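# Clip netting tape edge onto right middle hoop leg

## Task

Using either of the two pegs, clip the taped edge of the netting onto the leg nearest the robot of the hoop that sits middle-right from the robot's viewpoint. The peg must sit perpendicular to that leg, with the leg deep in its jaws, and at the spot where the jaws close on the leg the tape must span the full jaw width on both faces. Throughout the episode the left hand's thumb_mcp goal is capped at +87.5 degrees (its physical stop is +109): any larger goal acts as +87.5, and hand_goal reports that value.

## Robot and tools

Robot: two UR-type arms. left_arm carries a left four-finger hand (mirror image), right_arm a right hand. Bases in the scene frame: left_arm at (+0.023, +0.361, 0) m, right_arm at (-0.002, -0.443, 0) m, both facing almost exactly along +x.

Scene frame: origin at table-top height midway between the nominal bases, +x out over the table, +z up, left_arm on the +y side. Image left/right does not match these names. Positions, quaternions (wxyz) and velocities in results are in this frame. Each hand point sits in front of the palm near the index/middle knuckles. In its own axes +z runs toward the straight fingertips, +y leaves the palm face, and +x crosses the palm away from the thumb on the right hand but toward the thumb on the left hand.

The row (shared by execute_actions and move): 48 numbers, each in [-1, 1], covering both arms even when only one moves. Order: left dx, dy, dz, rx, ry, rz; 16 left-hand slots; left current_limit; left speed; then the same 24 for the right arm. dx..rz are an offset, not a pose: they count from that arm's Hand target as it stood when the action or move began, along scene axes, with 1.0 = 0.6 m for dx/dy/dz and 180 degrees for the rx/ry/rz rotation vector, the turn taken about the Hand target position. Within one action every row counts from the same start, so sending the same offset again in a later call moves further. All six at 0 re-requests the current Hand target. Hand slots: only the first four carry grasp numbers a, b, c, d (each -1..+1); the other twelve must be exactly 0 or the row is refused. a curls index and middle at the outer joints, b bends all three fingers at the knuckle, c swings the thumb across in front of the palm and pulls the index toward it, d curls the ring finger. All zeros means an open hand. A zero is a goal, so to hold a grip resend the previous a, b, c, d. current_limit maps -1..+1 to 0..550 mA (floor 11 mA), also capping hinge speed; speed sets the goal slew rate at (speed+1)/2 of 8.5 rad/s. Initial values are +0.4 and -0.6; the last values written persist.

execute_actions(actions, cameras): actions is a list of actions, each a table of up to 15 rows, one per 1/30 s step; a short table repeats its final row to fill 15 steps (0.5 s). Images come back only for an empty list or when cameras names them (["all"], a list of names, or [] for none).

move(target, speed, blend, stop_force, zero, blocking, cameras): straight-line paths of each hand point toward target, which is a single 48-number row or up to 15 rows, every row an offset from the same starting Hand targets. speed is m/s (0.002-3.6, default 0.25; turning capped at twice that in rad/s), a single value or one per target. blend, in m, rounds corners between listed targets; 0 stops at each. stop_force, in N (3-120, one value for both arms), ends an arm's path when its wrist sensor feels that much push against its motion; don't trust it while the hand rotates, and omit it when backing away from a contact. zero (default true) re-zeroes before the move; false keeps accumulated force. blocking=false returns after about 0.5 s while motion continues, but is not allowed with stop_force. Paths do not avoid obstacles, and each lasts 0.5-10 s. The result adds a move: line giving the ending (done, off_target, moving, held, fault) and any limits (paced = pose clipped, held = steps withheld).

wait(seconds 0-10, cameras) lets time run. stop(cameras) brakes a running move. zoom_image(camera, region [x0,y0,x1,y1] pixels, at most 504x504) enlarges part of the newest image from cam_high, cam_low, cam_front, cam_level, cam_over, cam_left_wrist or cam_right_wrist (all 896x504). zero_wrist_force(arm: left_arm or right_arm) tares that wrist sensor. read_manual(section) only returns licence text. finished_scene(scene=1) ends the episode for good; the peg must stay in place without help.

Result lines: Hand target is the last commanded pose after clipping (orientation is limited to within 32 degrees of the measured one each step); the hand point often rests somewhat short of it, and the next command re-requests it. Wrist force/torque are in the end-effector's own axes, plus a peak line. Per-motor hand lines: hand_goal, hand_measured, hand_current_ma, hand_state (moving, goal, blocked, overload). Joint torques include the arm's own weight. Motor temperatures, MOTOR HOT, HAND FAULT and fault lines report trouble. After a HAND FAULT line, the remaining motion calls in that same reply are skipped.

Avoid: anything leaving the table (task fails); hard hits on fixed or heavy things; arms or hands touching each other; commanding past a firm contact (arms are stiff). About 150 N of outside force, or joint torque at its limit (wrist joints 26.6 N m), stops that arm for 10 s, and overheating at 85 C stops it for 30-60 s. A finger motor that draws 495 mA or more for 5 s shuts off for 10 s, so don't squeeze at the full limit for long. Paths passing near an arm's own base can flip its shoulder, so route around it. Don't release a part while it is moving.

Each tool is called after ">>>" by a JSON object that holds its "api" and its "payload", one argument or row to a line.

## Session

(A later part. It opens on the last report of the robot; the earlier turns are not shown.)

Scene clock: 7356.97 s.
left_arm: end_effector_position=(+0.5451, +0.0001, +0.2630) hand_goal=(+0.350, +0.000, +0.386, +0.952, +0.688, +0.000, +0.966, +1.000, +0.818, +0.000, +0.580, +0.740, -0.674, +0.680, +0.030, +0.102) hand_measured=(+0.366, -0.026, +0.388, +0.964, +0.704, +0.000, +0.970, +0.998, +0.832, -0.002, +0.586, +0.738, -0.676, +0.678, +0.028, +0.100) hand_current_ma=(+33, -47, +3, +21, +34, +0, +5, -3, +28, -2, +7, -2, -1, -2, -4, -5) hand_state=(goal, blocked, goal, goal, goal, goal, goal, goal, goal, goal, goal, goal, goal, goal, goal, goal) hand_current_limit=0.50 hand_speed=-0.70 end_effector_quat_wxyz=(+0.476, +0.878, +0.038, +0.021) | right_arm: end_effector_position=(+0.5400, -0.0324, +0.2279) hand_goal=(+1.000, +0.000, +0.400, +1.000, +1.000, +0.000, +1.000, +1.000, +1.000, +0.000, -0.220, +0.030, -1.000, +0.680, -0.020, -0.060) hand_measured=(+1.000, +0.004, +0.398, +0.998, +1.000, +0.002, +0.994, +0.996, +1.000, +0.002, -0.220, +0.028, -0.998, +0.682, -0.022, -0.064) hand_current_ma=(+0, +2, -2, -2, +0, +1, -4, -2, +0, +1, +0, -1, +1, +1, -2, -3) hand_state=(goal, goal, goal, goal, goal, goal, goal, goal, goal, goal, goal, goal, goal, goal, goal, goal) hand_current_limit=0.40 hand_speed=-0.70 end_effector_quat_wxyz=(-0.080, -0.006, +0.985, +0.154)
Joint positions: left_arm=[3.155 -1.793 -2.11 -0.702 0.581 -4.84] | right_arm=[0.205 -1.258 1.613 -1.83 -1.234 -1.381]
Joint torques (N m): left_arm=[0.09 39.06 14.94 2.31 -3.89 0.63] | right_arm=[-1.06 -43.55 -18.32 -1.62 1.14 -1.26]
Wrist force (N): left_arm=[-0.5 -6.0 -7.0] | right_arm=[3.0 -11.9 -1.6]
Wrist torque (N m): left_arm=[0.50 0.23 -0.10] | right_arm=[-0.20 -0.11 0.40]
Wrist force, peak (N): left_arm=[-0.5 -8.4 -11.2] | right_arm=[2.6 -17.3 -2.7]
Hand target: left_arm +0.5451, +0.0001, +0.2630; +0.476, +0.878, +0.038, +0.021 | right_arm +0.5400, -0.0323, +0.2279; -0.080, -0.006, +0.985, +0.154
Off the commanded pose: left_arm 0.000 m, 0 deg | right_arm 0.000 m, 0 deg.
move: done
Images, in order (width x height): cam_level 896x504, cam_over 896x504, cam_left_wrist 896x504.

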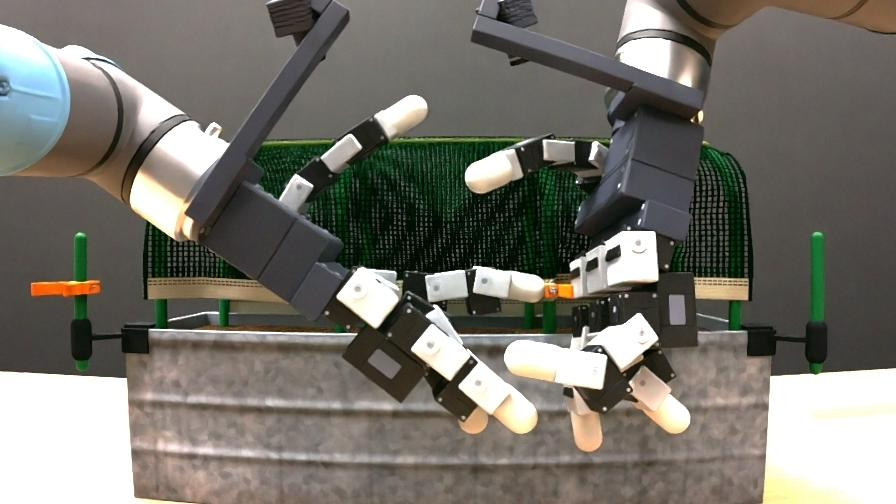

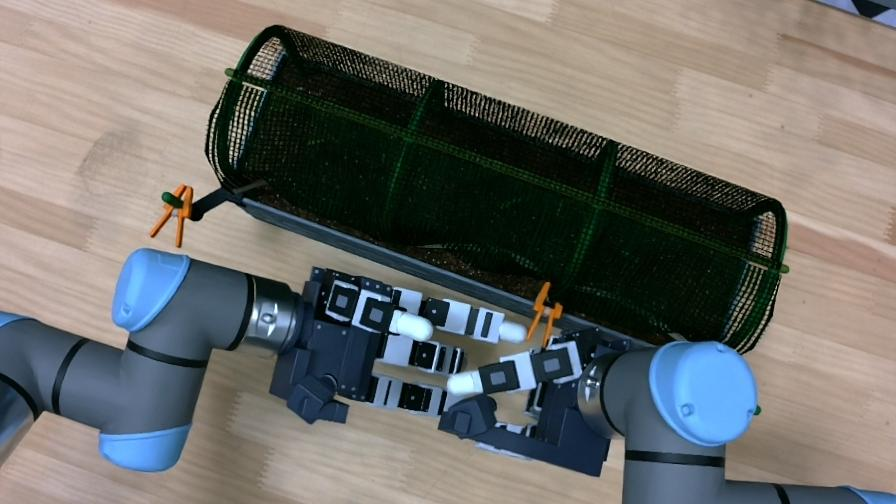

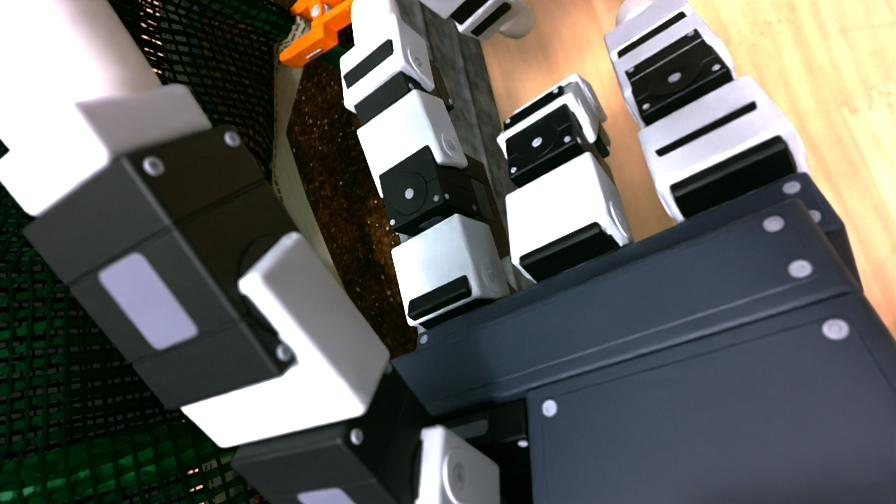

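>>> {"api": "move", "payload": {
  "target": [0,0.0033,0,0,0,0,-0.25,0.071,0.8,0,0,0,0,0,0,0,0,0,0,0,0,0,0.5,-0.7,0,-0.0033,0,0,0,0,-0.8,-1,1,0.5,0,0,0,0,0,0,0,0,0,0,0,0,0.4,-0.7],
  "speed": 0.006,
  "cameras": ["cam_over", "cam_left_wrist", "cam_level"]
}}

>>> {"api": "zoom_image", "payload": {
  "camera": "cam_level",
  "region": [530, 262, 590, 307]
}}

>>> {"api": "zoom_image", "payload": {
  "camera": "cam_left_wrist",
  "region": [250, 0, 350, 100]
}}

>>> {"api": "zoom_image", "payload": {
  "camera": "cam_over",
  "region": [510, 275, 570, 335]
}}

Scene clock: 7415.30 s.
left_arm: end_effector_position=(+0.5451, +0.0021, +0.2630) hand_goal=(+0.350, +0.000, +0.386, +0.952, +0.688, +0.000, +0.966, +1.000, +0.818, +0.000, +0.580, +0.740, -0.674, +0.680, +0.030, +0.102) hand_measured=(+0.366, -0.026, +0.390, +0.962, +0.704, +0.000, +0.970, +0.998, +0.832, -0.002, +0.586, +0.738, -0.676, +0.678, +0.028, +0.100) hand_current_ma=(+33, -47, +4, +18, +34, +0, +5, -3, +28, -2, +7, -2, -1, -2, -4, -5) hand_state=(goal, blocked, goal, goal, goal, goal, goal, goal, goal, goal, goal, goal, goal, goal, goal, goal) hand_current_limit=0.50 hand_speed=-0.70 end_effector_quat_wxyz=(+0.476, +0.878, +0.038, +0.021) | right_arm: end_effector_position=(+0.5400, -0.0343, +0.2279) hand_goal=(+1.000, +0.000, +0.400, +1.000, +1.000, +0.000, +1.000, +1.000, +1.000, +0.000, -0.220, +0.030, -1.000, +0.680, -0.020, -0.060) hand_measured=(+1.000, +0.004, +0.398, +0.998, +1.000, +0.002, +0.994, +0.996, +1.000, +0.002, -0.220, +0.028, -0.998, +0.682, -0.022, -0.064) hand_current_ma=(+0, +2, -2, -2, +0, +1, -4, -2, +0, +1, +0, -1, +1, +1, -2, -3) hand_state=(goal, goal, goal, goal, goal, goal, goal, goal, goal, goal, goal, goal, goal, goal, goal, goal) hand_current_limit=0.40 hand_speed=-0.70 end_effector_quat_wxyz=(-0.080, -0.006, +0.985, +0.154)
Joint positions: left_arm=[3.159 -1.791 -2.111 -0.71 0.58 -4.833] | right_arm=[0.202 -1.26 1.615 -1.829 -1.234 -1.385]
Joint torques (N m): left_arm=[5.84 41.85 13.55 1.75 -3.12 1.16] | right_arm=[-5.24 -45.78 -15.12 -0.52 -0.16 -1]
Wrist force (N): left_arm=[-0.5 -2.1 -1.4] | right_arm=[0.6 -4.2 0.2]
Wrist torque (N m): left_arm=[0.18 0.10 -0.03] | right_arm=[-0.18 -0.03 0.03]
Wrist force, peak (N): left_arm=[-0.6 -6.1 -7.3] | right_arm=[2.9 -12.2 -1.9]
Hand target: left_arm +0.5451, +0.0021, +0.2630; +0.476, +0.878, +0.038, +0.021 | right_arm +0.5400, -0.0343, +0.2279; -0.080, -0.006, +0.985, +0.154
Off the commanded pose: left_arm 0.000 m, 0 deg | right_arm 0.000 m, 0 deg.
move: done
Images, in order (width x height): cam_level 896x504, cam_over 896x504, cam_left_wrist 896x504.

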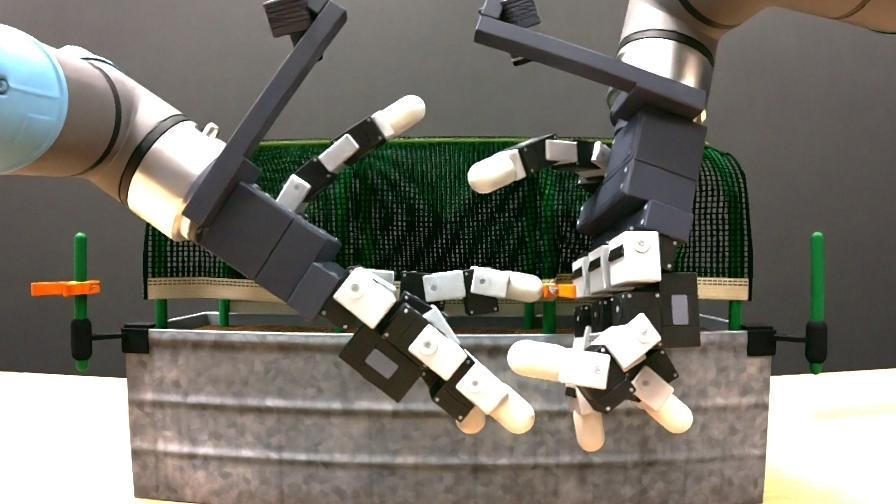

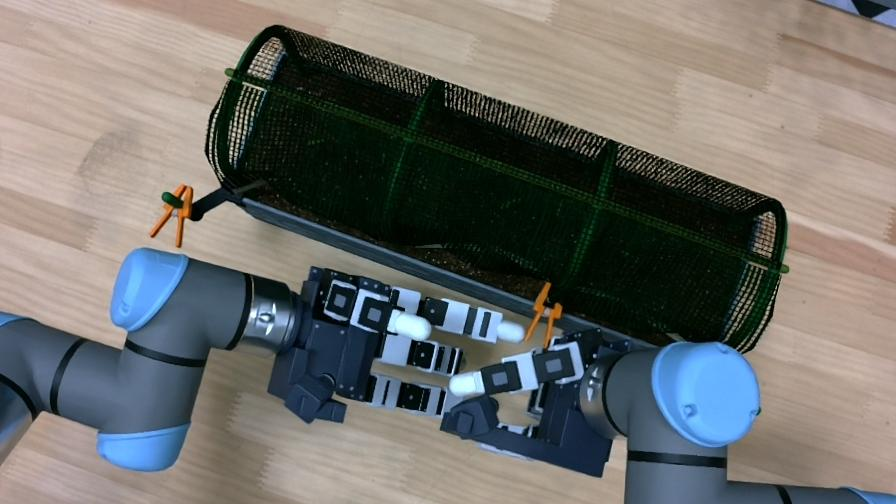

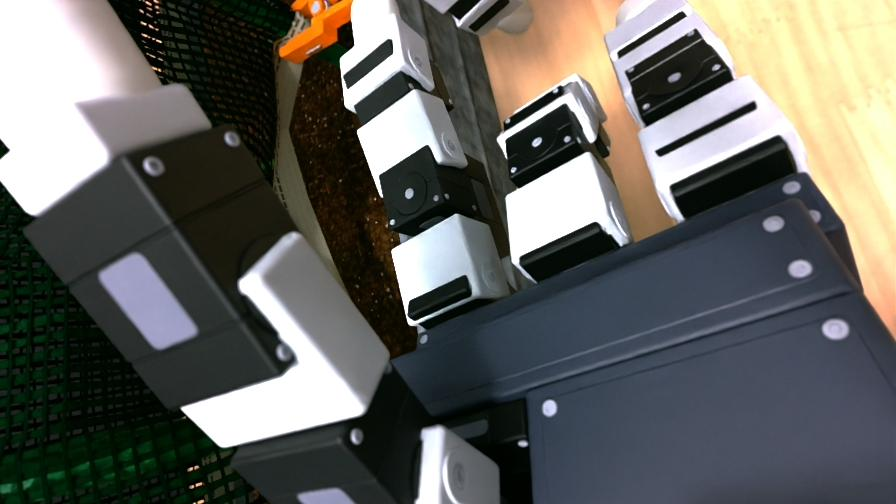

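Scaled by 8.400.

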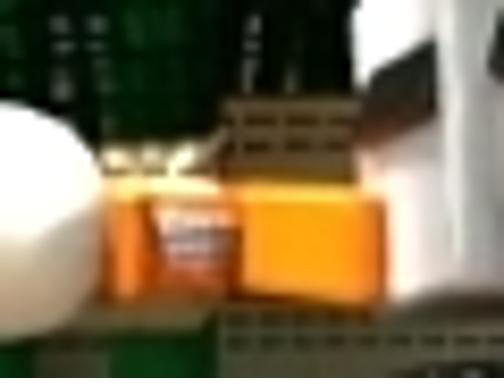

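Scaled by 5.040.

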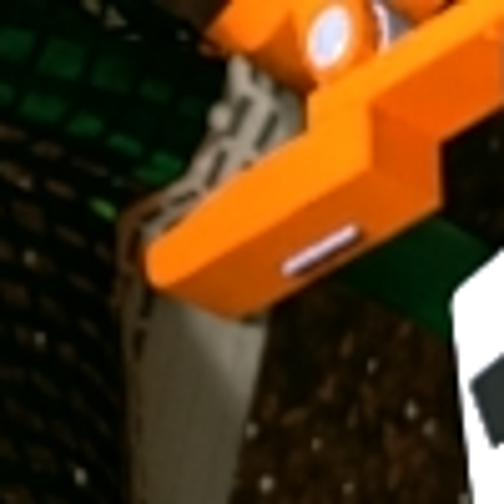

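Scaled by 8.400.

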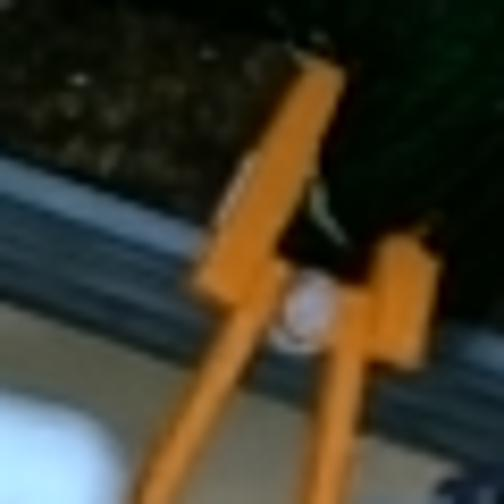

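>>> {"api": "move", "payload": {
  "target": [0,0.005,0,0,0,0,-0.25,0.071,0.8,0,0,0,0,0,0,0,0,0,0,0,0,0,0.5,-0.7,0,-0.005,0,0,0,0,-0.8,-1,1,0.5,0,0,0,0,0,0,0,0,0,0,0,0,0.4,-0.7],
  "speed": 0.006,
  "cameras": ["cam_over", "cam_left_wrist", "cam_level"]
}}

>>> {"api": "zoom_image", "payload": {
  "camera": "cam_level",
  "region": [530, 262, 590, 307]
}}

>>> {"api": "zoom_image", "payload": {
  "camera": "cam_left_wrist",
  "region": [250, 0, 350, 100]
}}

>>> {"api": "zoom_image", "payload": {
  "camera": "cam_over",
  "region": [510, 275, 570, 335]
}}

Scene clock: 7428.93 s.
left_arm: end_effector_position=(+0.5451, +0.0051, +0.2630) hand_goal=(+0.350, +0.000, +0.386, +0.952, +0.688, +0.000, +0.966, +1.000, +0.818, +0.000, +0.580, +0.740, -0.674, +0.680, +0.030, +0.102) hand_measured=(+0.366, -0.004, +0.390, +0.956, +0.704, +0.000, +0.970, +0.998, +0.832, -0.002, +0.586, +0.738, -0.676, +0.678, +0.028, +0.100) hand_current_ma=(+33, -3, +4, +3, +34, +0, +5, -3, +28, -2, +7, -2, -1, -2, -4, -5) hand_state=(goal, goal, goal, goal, goal, goal, goal, goal, goal, goal, goal, goal, goal, goal, goal, goal) hand_current_limit=0.50 hand_speed=-0.70 end_effector_quat_wxyz=(+0.476, +0.878, +0.038, +0.021) | right_arm: end_effector_position=(+0.5400, -0.0374, +0.2279) hand_goal=(+1.000, +0.000, +0.400, +1.000, +1.000, +0.000, +1.000, +1.000, +1.000, +0.000, -0.220, +0.030, -1.000, +0.680, -0.020, -0.060) hand_measured=(+1.000, +0.004, +0.398, +0.998, +1.000, +0.002, +0.994, +0.996, +1.000, +0.002, -0.220, +0.028, -0.998, +0.682, -0.022, -0.064) hand_current_ma=(+0, +2, -2, -2, +0, +1, -4, -2, +0, +1, +0, -1, +1, +1, -2, -3) hand_state=(goal, goal, goal, goal, goal, goal, goal, goal, goal, goal, goal, goal, goal, goal, goal, goal) hand_current_limit=0.40 hand_speed=-0.70 end_effector_quat_wxyz=(-0.080, -0.006, +0.985, +0.154)
Joint positions: left_arm=[3.165 -1.787 -2.112 -0.722 0.58 -4.821] | right_arm=[0.197 -1.263 1.619 -1.828 -1.235 -1.39]
Joint torques (N m): left_arm=[4.03 39.13 14.12 2.06 -2.98 0.61] | right_arm=[-2.87 -44.56 -16.75 -0.63 -0.67 -0.93]
Wrist force (N): left_arm=[0.0 -0.8 0.2] | right_arm=[-0.1 -2.3 0.8]
Wrist torque (N m): left_arm=[0.06 0.16 -0.02] | right_arm=[-0.22 0.00 -0.07]
Wrist force, peak (N): left_arm=[-0.5 -2.4 -1.5] | right_arm=[0.9 -4.8 -0.1]
Hand target: left_arm +0.5451, +0.0051, +0.2630; +0.476, +0.878, +0.038, +0.021 | right_arm +0.5400, -0.0373, +0.2279; -0.080, -0.006, +0.985, +0.154
Off the commanded pose: left_arm 0.000 m, 0 deg | right_arm 0.000 m, 0 deg.
move: done
Images, in order (width x height): cam_level 896x504, cam_over 896x504, cam_left_wrist 896x504.

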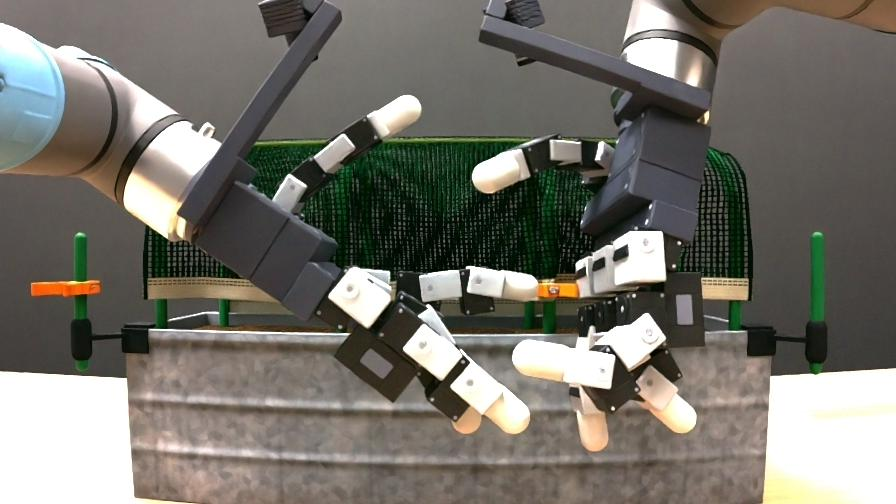

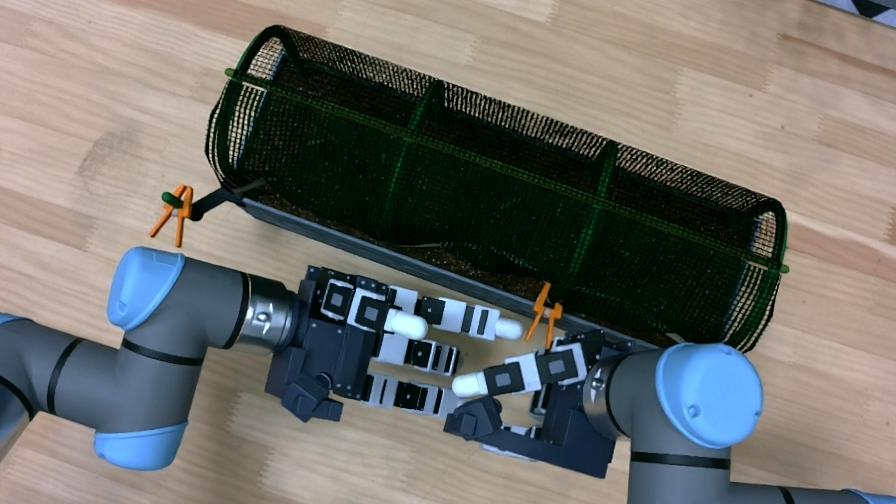

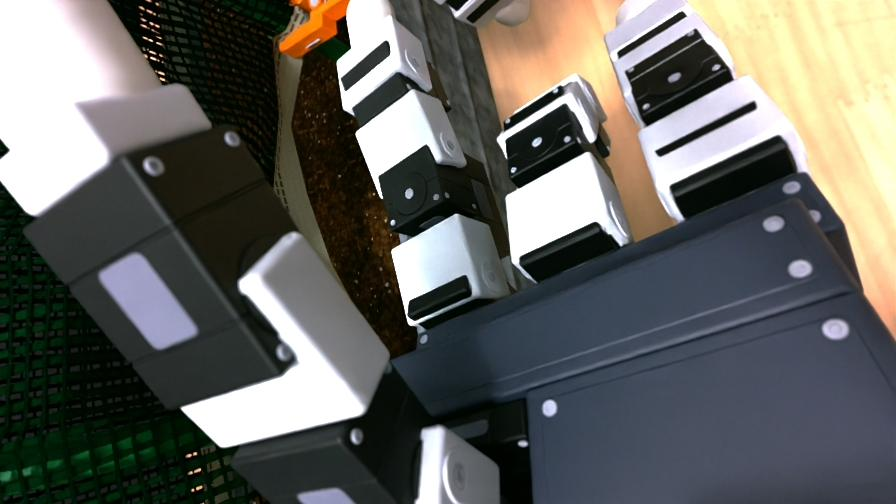

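Scaled by 8.400.

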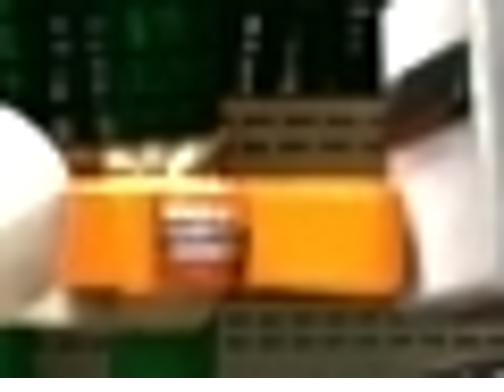

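Scaled by 5.040.

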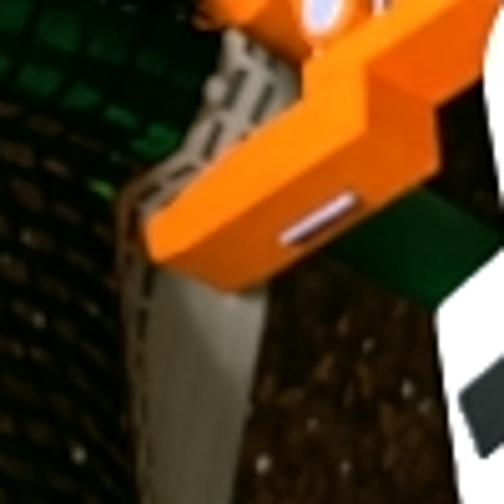

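Scaled by 8.400.

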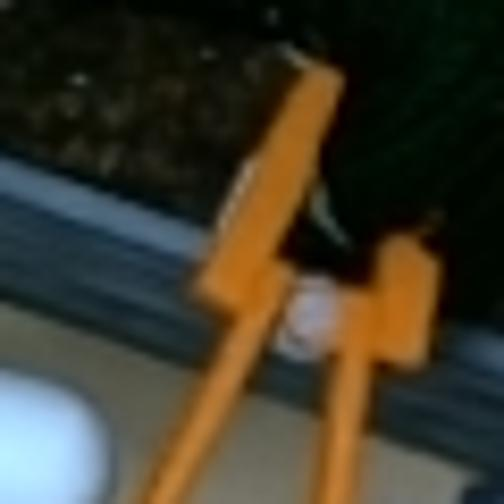

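>>> {"api": "move", "payload": {
  "target": [0,0.012,0,0,0,0,-0.25,0.071,0.8,0,0,0,0,0,0,0,0,0,0,0,0,0,0.5,-0.7,0,-0.012,0,0,0,0,-0.8,-1,1,0.5,0,0,0,0,0,0,0,0,0,0,0,0,0.4,-0.7],
  "speed": 0.015,
  "cameras": ["cam_over", "cam_left_wrist", "cam_level", "cam_right_wrist"]
}}

>>> {"api": "zoom_image", "payload": {
  "camera": "cam_level",
  "region": [530, 262, 590, 307]
}}

>>> {"api": "zoom_image", "payload": {
  "camera": "cam_left_wrist",
  "region": [250, 0, 350, 100]
}}

>>> {"api": "zoom_image", "payload": {
  "camera": "cam_over",
  "region": [510, 275, 570, 335]
}}

>>> {"api": "zoom_image", "payload": {
  "camera": "cam_right_wrist",
  "region": [640, 120, 840, 320]
}}

Scene clock: 7455.40 s.
left_arm: end_effector_position=(+0.5451, +0.0124, +0.2630) hand_goal=(+0.350, +0.000, +0.386, +0.952, +0.688, +0.000, +0.966, +1.000, +0.818, +0.000, +0.580, +0.740, -0.674, +0.680, +0.030, +0.102) hand_measured=(+0.366, -0.004, +0.390, +0.956, +0.704, +0.000, +0.970, +0.998, +0.832, -0.002, +0.586, +0.738, -0.676, +0.678, +0.028, +0.100) hand_current_ma=(+33, -3, +4, +3, +34, +0, +5, -3, +28, -2, +7, -2, -1, -2, -4, -5) hand_state=(goal, goal, goal, goal, goal, goal, goal, goal, goal, goal, goal, goal, goal, goal, goal, goal) hand_current_limit=0.50 hand_speed=-0.70 end_effector_quat_wxyz=(+0.476, +0.878, +0.038, +0.021) | right_arm: end_effector_position=(+0.5400, -0.0447, +0.2279) hand_goal=(+1.000, +0.000, +0.400, +1.000, +1.000, +0.000, +1.000, +1.000, +1.000, +0.000, -0.220, +0.030, -1.000, +0.680, -0.020, -0.060) hand_measured=(+1.000, +0.004, +0.398, +0.998, +1.000, +0.002, +0.994, +0.996, +1.000, +0.002, -0.220, +0.028, -0.998, +0.682, -0.022, -0.064) hand_current_ma=(+0, +2, -2, -2, +0, +1, -4, -2, +0, +1, +0, -1, +1, +1, -2, -3) hand_state=(goal, goal, goal, goal, goal, goal, goal, goal, goal, goal, goal, goal, goal, goal, goal, goal) hand_current_limit=0.40 hand_speed=-0.70 end_effector_quat_wxyz=(-0.080, -0.006, +0.985, +0.154)
Joint positions: left_arm=[3.18 -1.779 -2.115 -0.751 0.578 -4.793] | right_arm=[0.185 -1.27 1.627 -1.825 -1.236 -1.403]
Joint torques (N m): left_arm=[-7.86 30.79 17.72 4.88 -2.72 -2.45] | right_arm=[10.55 -35.47 -25.21 -1.18 -0.15 0.9]
Wrist force (N): left_arm=[0.0 -0.6 0.4] | right_arm=[-0.2 -1.7 0.8]
Wrist torque (N m): left_arm=[0.06 0.16 -0.01] | right_arm=[-0.15 0.01 -0.06]
Wrist force, peak (N): left_arm=[0.0 -0.9 0.6] | right_arm=[-0.1 -2.8 0.9]
Hand target: left_arm +0.5451, +0.0123, +0.2630; +0.476, +0.878, +0.038, +0.021 | right_arm +0.5400, -0.0445, +0.2279; -0.080, -0.006, +0.985, +0.154
Off the commanded pose: left_arm 0.000 m, 0 deg | right_arm 0.000 m, 0 deg.
move: done
Images, in order (width x height): cam_level 896x504, cam_over 896x504, cam_left_wrist 896x504, cam_right_wrist 896x504.

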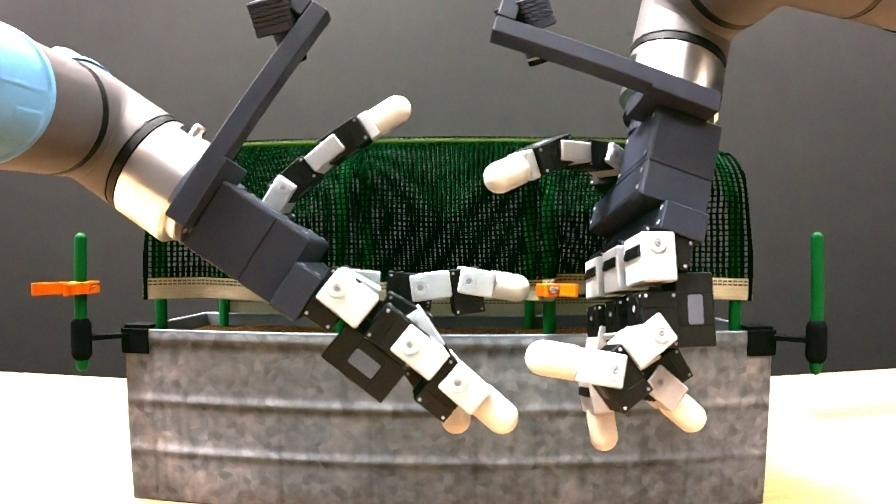

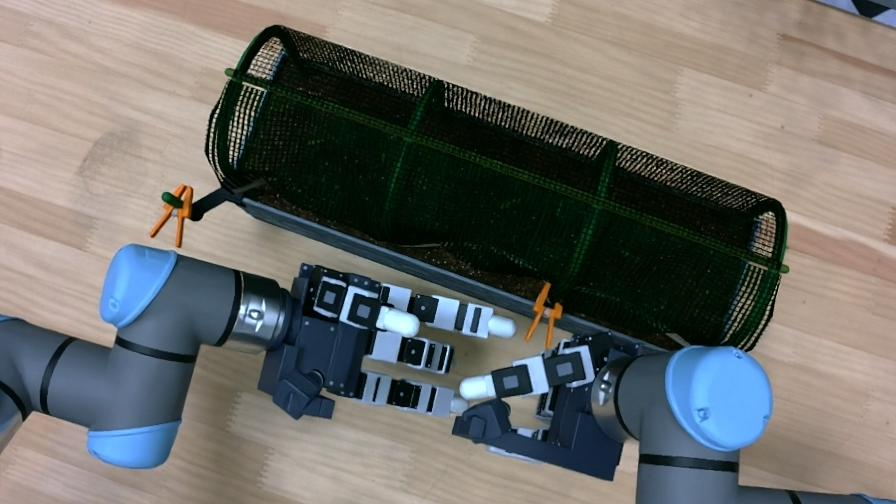

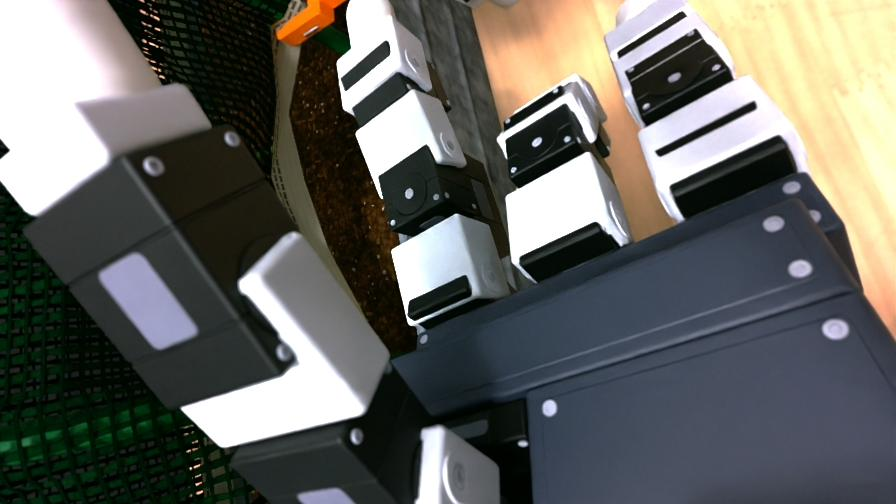

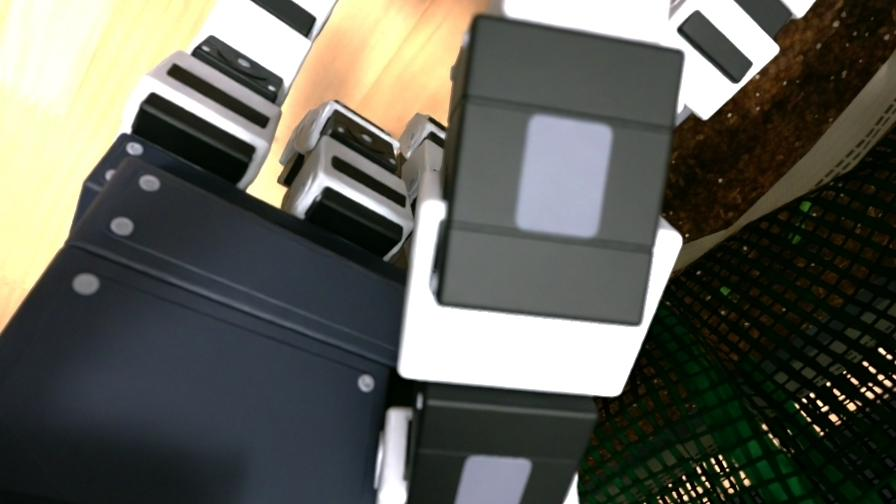

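Scaled by 8.400.

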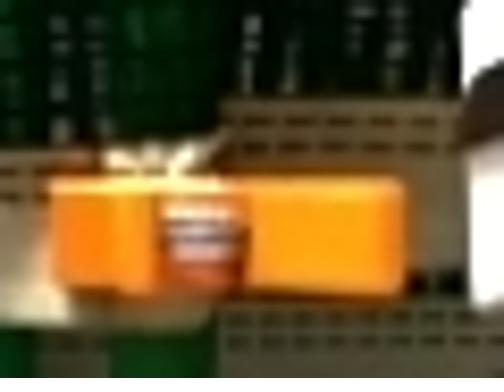

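Scaled by 5.040.

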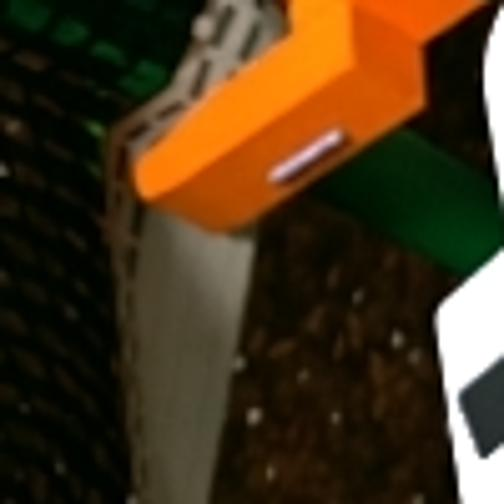

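Scaled by 8.400.

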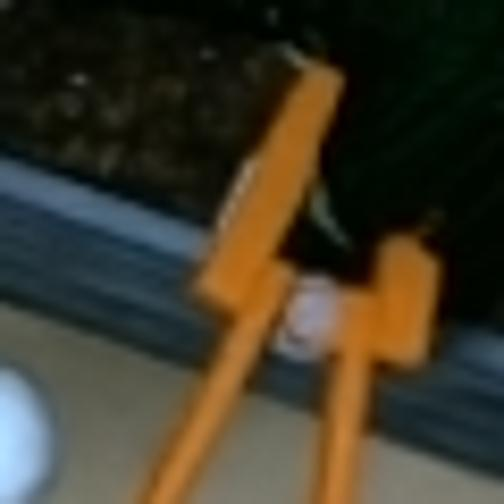

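Scaled by 2.520.

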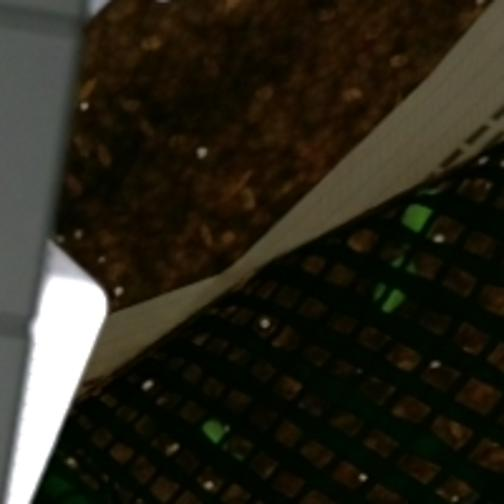

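>>> {"api": "move", "payload": {
  "target": [
    [0,0.01,0,0,0,0,-0.25,0.071,0.8,0,0,0,0,0,0,0,0,0,0,0,0,0,0.5,-0.7,0,-0.015,0,0,0,0,-0.8,-1,1,0.5,0,0,0,0,0,0,0,0,0,0,0,0,0.4,-0.7],
    [-0.18,0.03,0,0,0,0,-0.25,0.071,0.8,0,0,0,0,0,0,0,0,0,0,0,0,0,0.5,-0.7,-0.18,-0.03,0,0,0,0,-0.8,-1,1,0.5,0,0,0,0,0,0,0,0,0,0,0,0,0.4,-0.7]
  ],
  "speed": [0.03, 0.06],
  "blend": [0.003, 0],
  "cameras": ["cam_over", "cam_left_wrist", "cam_level", "cam_right_wrist", "cam_front"]
}}

>>> {"api": "zoom_image", "payload": {
  "camera": "cam_level",
  "region": [515, 255, 595, 315]
}}

>>> {"api": "zoom_image", "payload": {
  "camera": "cam_over",
  "region": [510, 275, 580, 345]
}}

>>> {"api": "zoom_image", "payload": {
  "camera": "cam_front",
  "region": [470, 240, 570, 320]
}}

Scene clock: 7482.43 s.
left_arm: end_effector_position=(+0.4372, +0.0303, +0.2630) hand_goal=(+0.350, +0.000, +0.386, +0.952, +0.688, +0.000, +0.966, +1.000, +0.818, +0.000, +0.580, +0.740, -0.674, +0.680, +0.030, +0.102) hand_measured=(+0.366, -0.004, +0.390, +0.956, +0.704, +0.000, +0.970, +0.998, +0.832, -0.002, +0.586, +0.738, -0.676, +0.678, +0.028, +0.100) hand_current_ma=(+33, -3, +4, +3, +34, +0, +5, -3, +28, -2, +7, -2, -1, -2, -4, -5) hand_state=(goal, goal, goal, goal, goal, goal, goal, goal, goal, goal, goal, goal, goal, goal, goal, goal) hand_current_limit=0.50 hand_speed=-0.70 end_effector_quat_wxyz=(+0.476, +0.878, +0.038, +0.021) end_effector_velocity=(+0.001, +0.000, +0.000) end_effector_angular_velocity=(-0.001, +0.003, +0.002) | right_arm: end_effector_position=(+0.4320, -0.0624, +0.2279) hand_goal=(+1.000, +0.000, +0.400, +1.000, +1.000, +0.000, +1.000, +1.000, +1.000, +0.000, -0.220, +0.030, -1.000, +0.680, -0.020, -0.060) hand_measured=(+1.000, +0.004, +0.398, +0.998, +1.000, +0.002, +0.994, +0.996, +1.000, +0.002, -0.220, +0.028, -0.998, +0.682, -0.022, -0.064) hand_current_ma=(+0, +2, -2, -2, +0, +1, -4, -2, +0, +1, +0, -1, +1, +1, -2, -3) hand_state=(goal, goal, goal, goal, goal, goal, goal, goal, goal, goal, goal, goal, goal, goal, goal, goal) hand_current_limit=0.40 hand_speed=-0.70 end_effector_quat_wxyz=(-0.080, -0.006, +0.985, +0.154)
Joint positions: left_arm=[3.243 -1.504 -2.385 -0.85 0.577 -4.68] | right_arm=[0.192 -1.512 1.92 -1.879 -1.235 -1.394]
Joint velocities: left_arm=[-0.001 -0.002 0.001 0.003 -0.001 -0.005] | right_arm=[within noise]
Joint torques (N m): left_arm=[-8.26 1.97 26.23 4.58 -0.55 -2.49] | right_arm=[-5.86 -17.98 -34.91 -1.34 2.13 -1.17]
Wrist force (N): left_arm=[0.1 -0.9 0.5] | right_arm=[0.4 -2.0 0.6]
Wrist torque (N m): left_arm=[0.03 0.13 0.01] | right_arm=[-0.17 -0.04 -0.23]
Wrist force, peak (N): left_arm=[-0.7 -0.9 0.2] | right_arm=[-0.8 -2.8 0.7]
Hand target: left_arm +0.4371, +0.0303, +0.2630; +0.476, +0.878, +0.038, +0.021 | right_arm +0.4320, -0.0625, +0.2279; -0.080, -0.006, +0.985, +0.154
Off the commanded pose: left_arm 0.000 m, 0 deg | right_arm 0.000 m, 0 deg.
move: done
Images, in order (width x height): cam_front 896x504, cam_level 896x504, cam_over 896x504, cam_left_wrist 896x504, cam_right_wrist 896x504.

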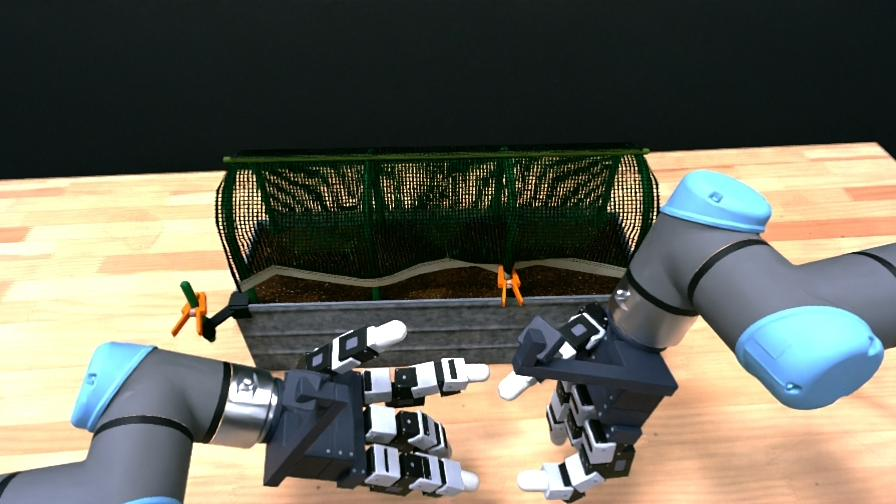

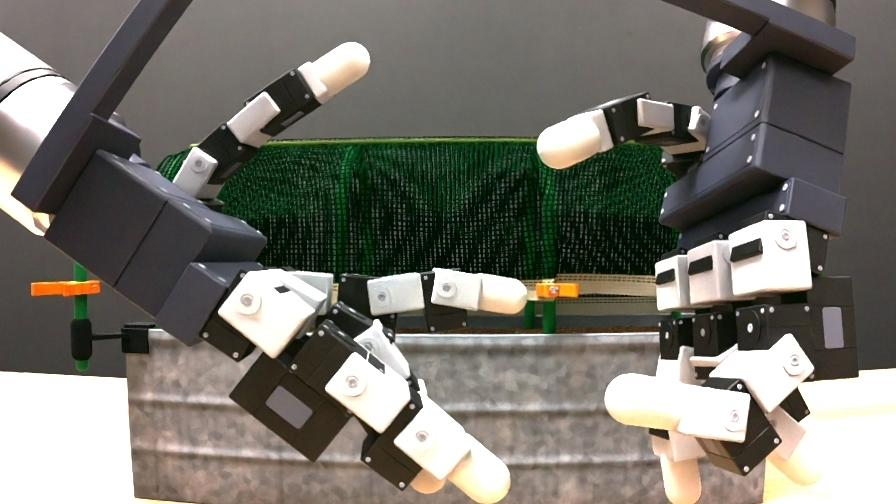

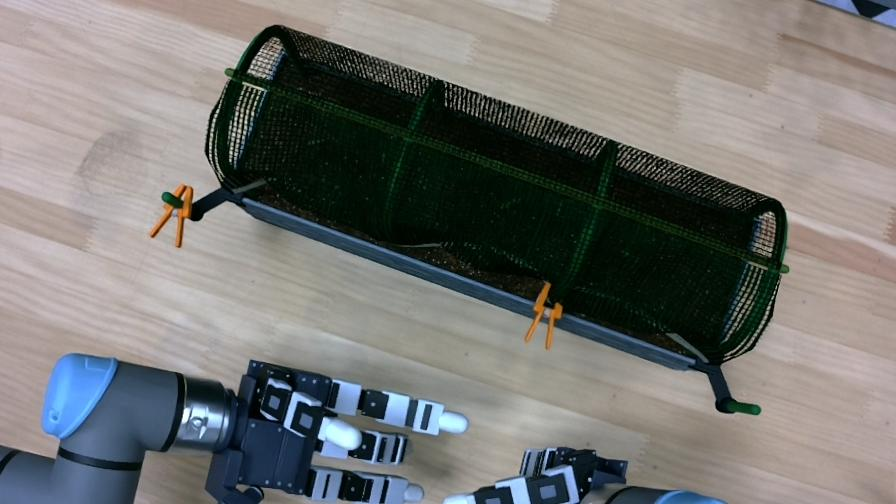

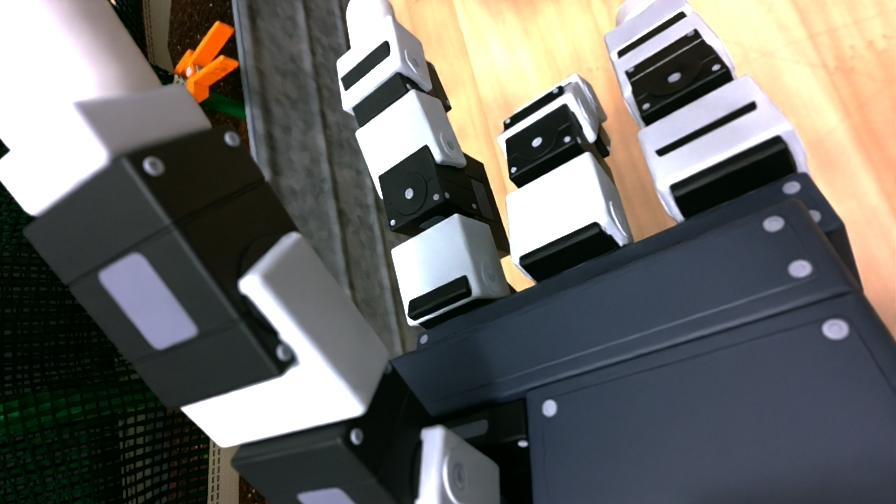

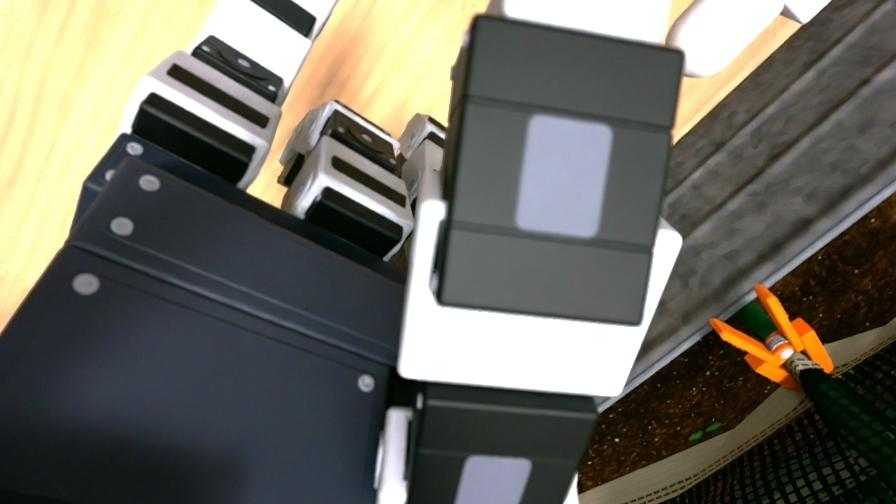

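Scaled by 6.300.

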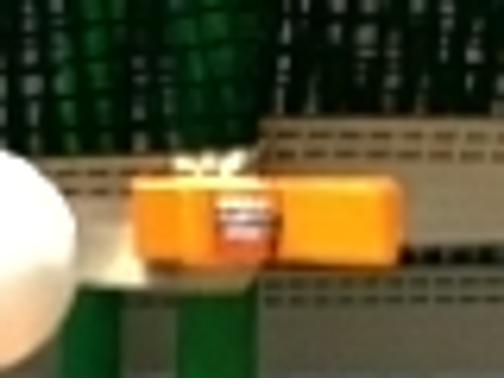

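Scaled by 7.200.

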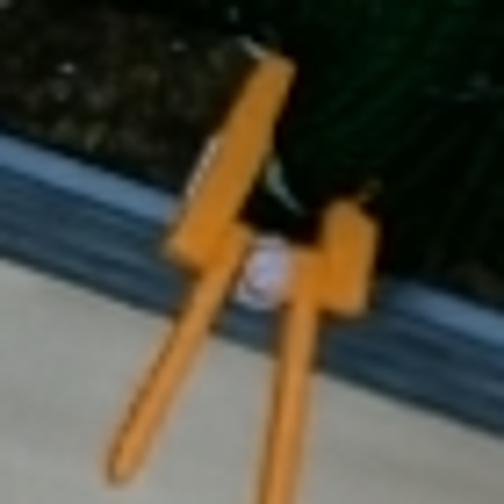

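Scaled by 5.040.

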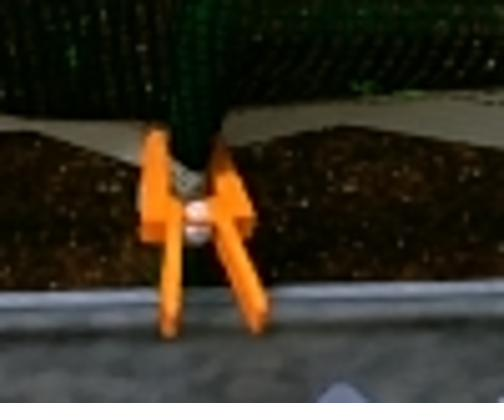

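>>> {"api": "zoom_image", "payload": {
  "camera": "cam_right_wrist",
  "region": [700, 270, 850, 410]
}}

>>> {"api": "zoom_image", "payload": {
  "camera": "cam_left_wrist",
  "region": [140, 0, 270, 130]
}}

>>> {"api": "zoom_image", "payload": {
  "camera": "cam_front",
  "region": [490, 255, 530, 310]
}}

Scaled by 3.360.

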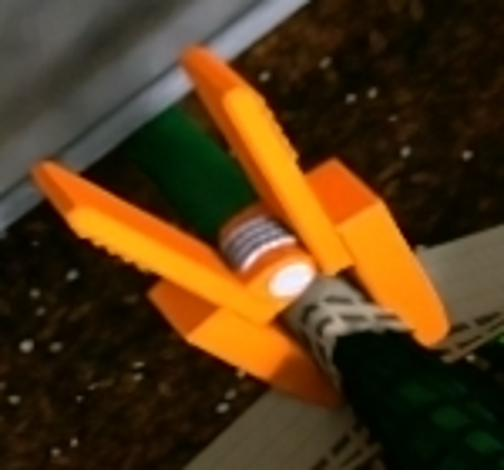

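Scaled by 3.877.

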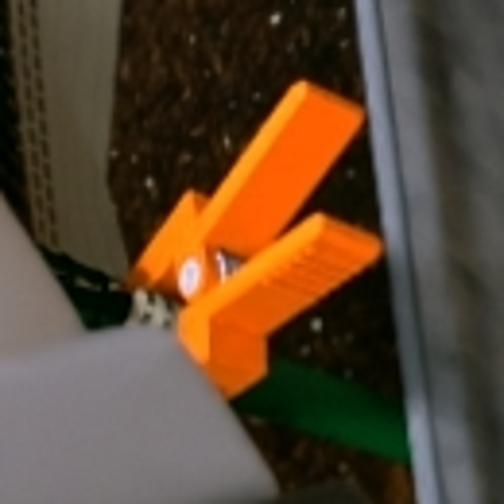

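Scaled by 9.164.

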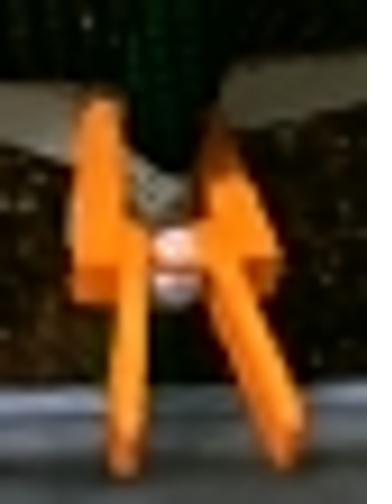

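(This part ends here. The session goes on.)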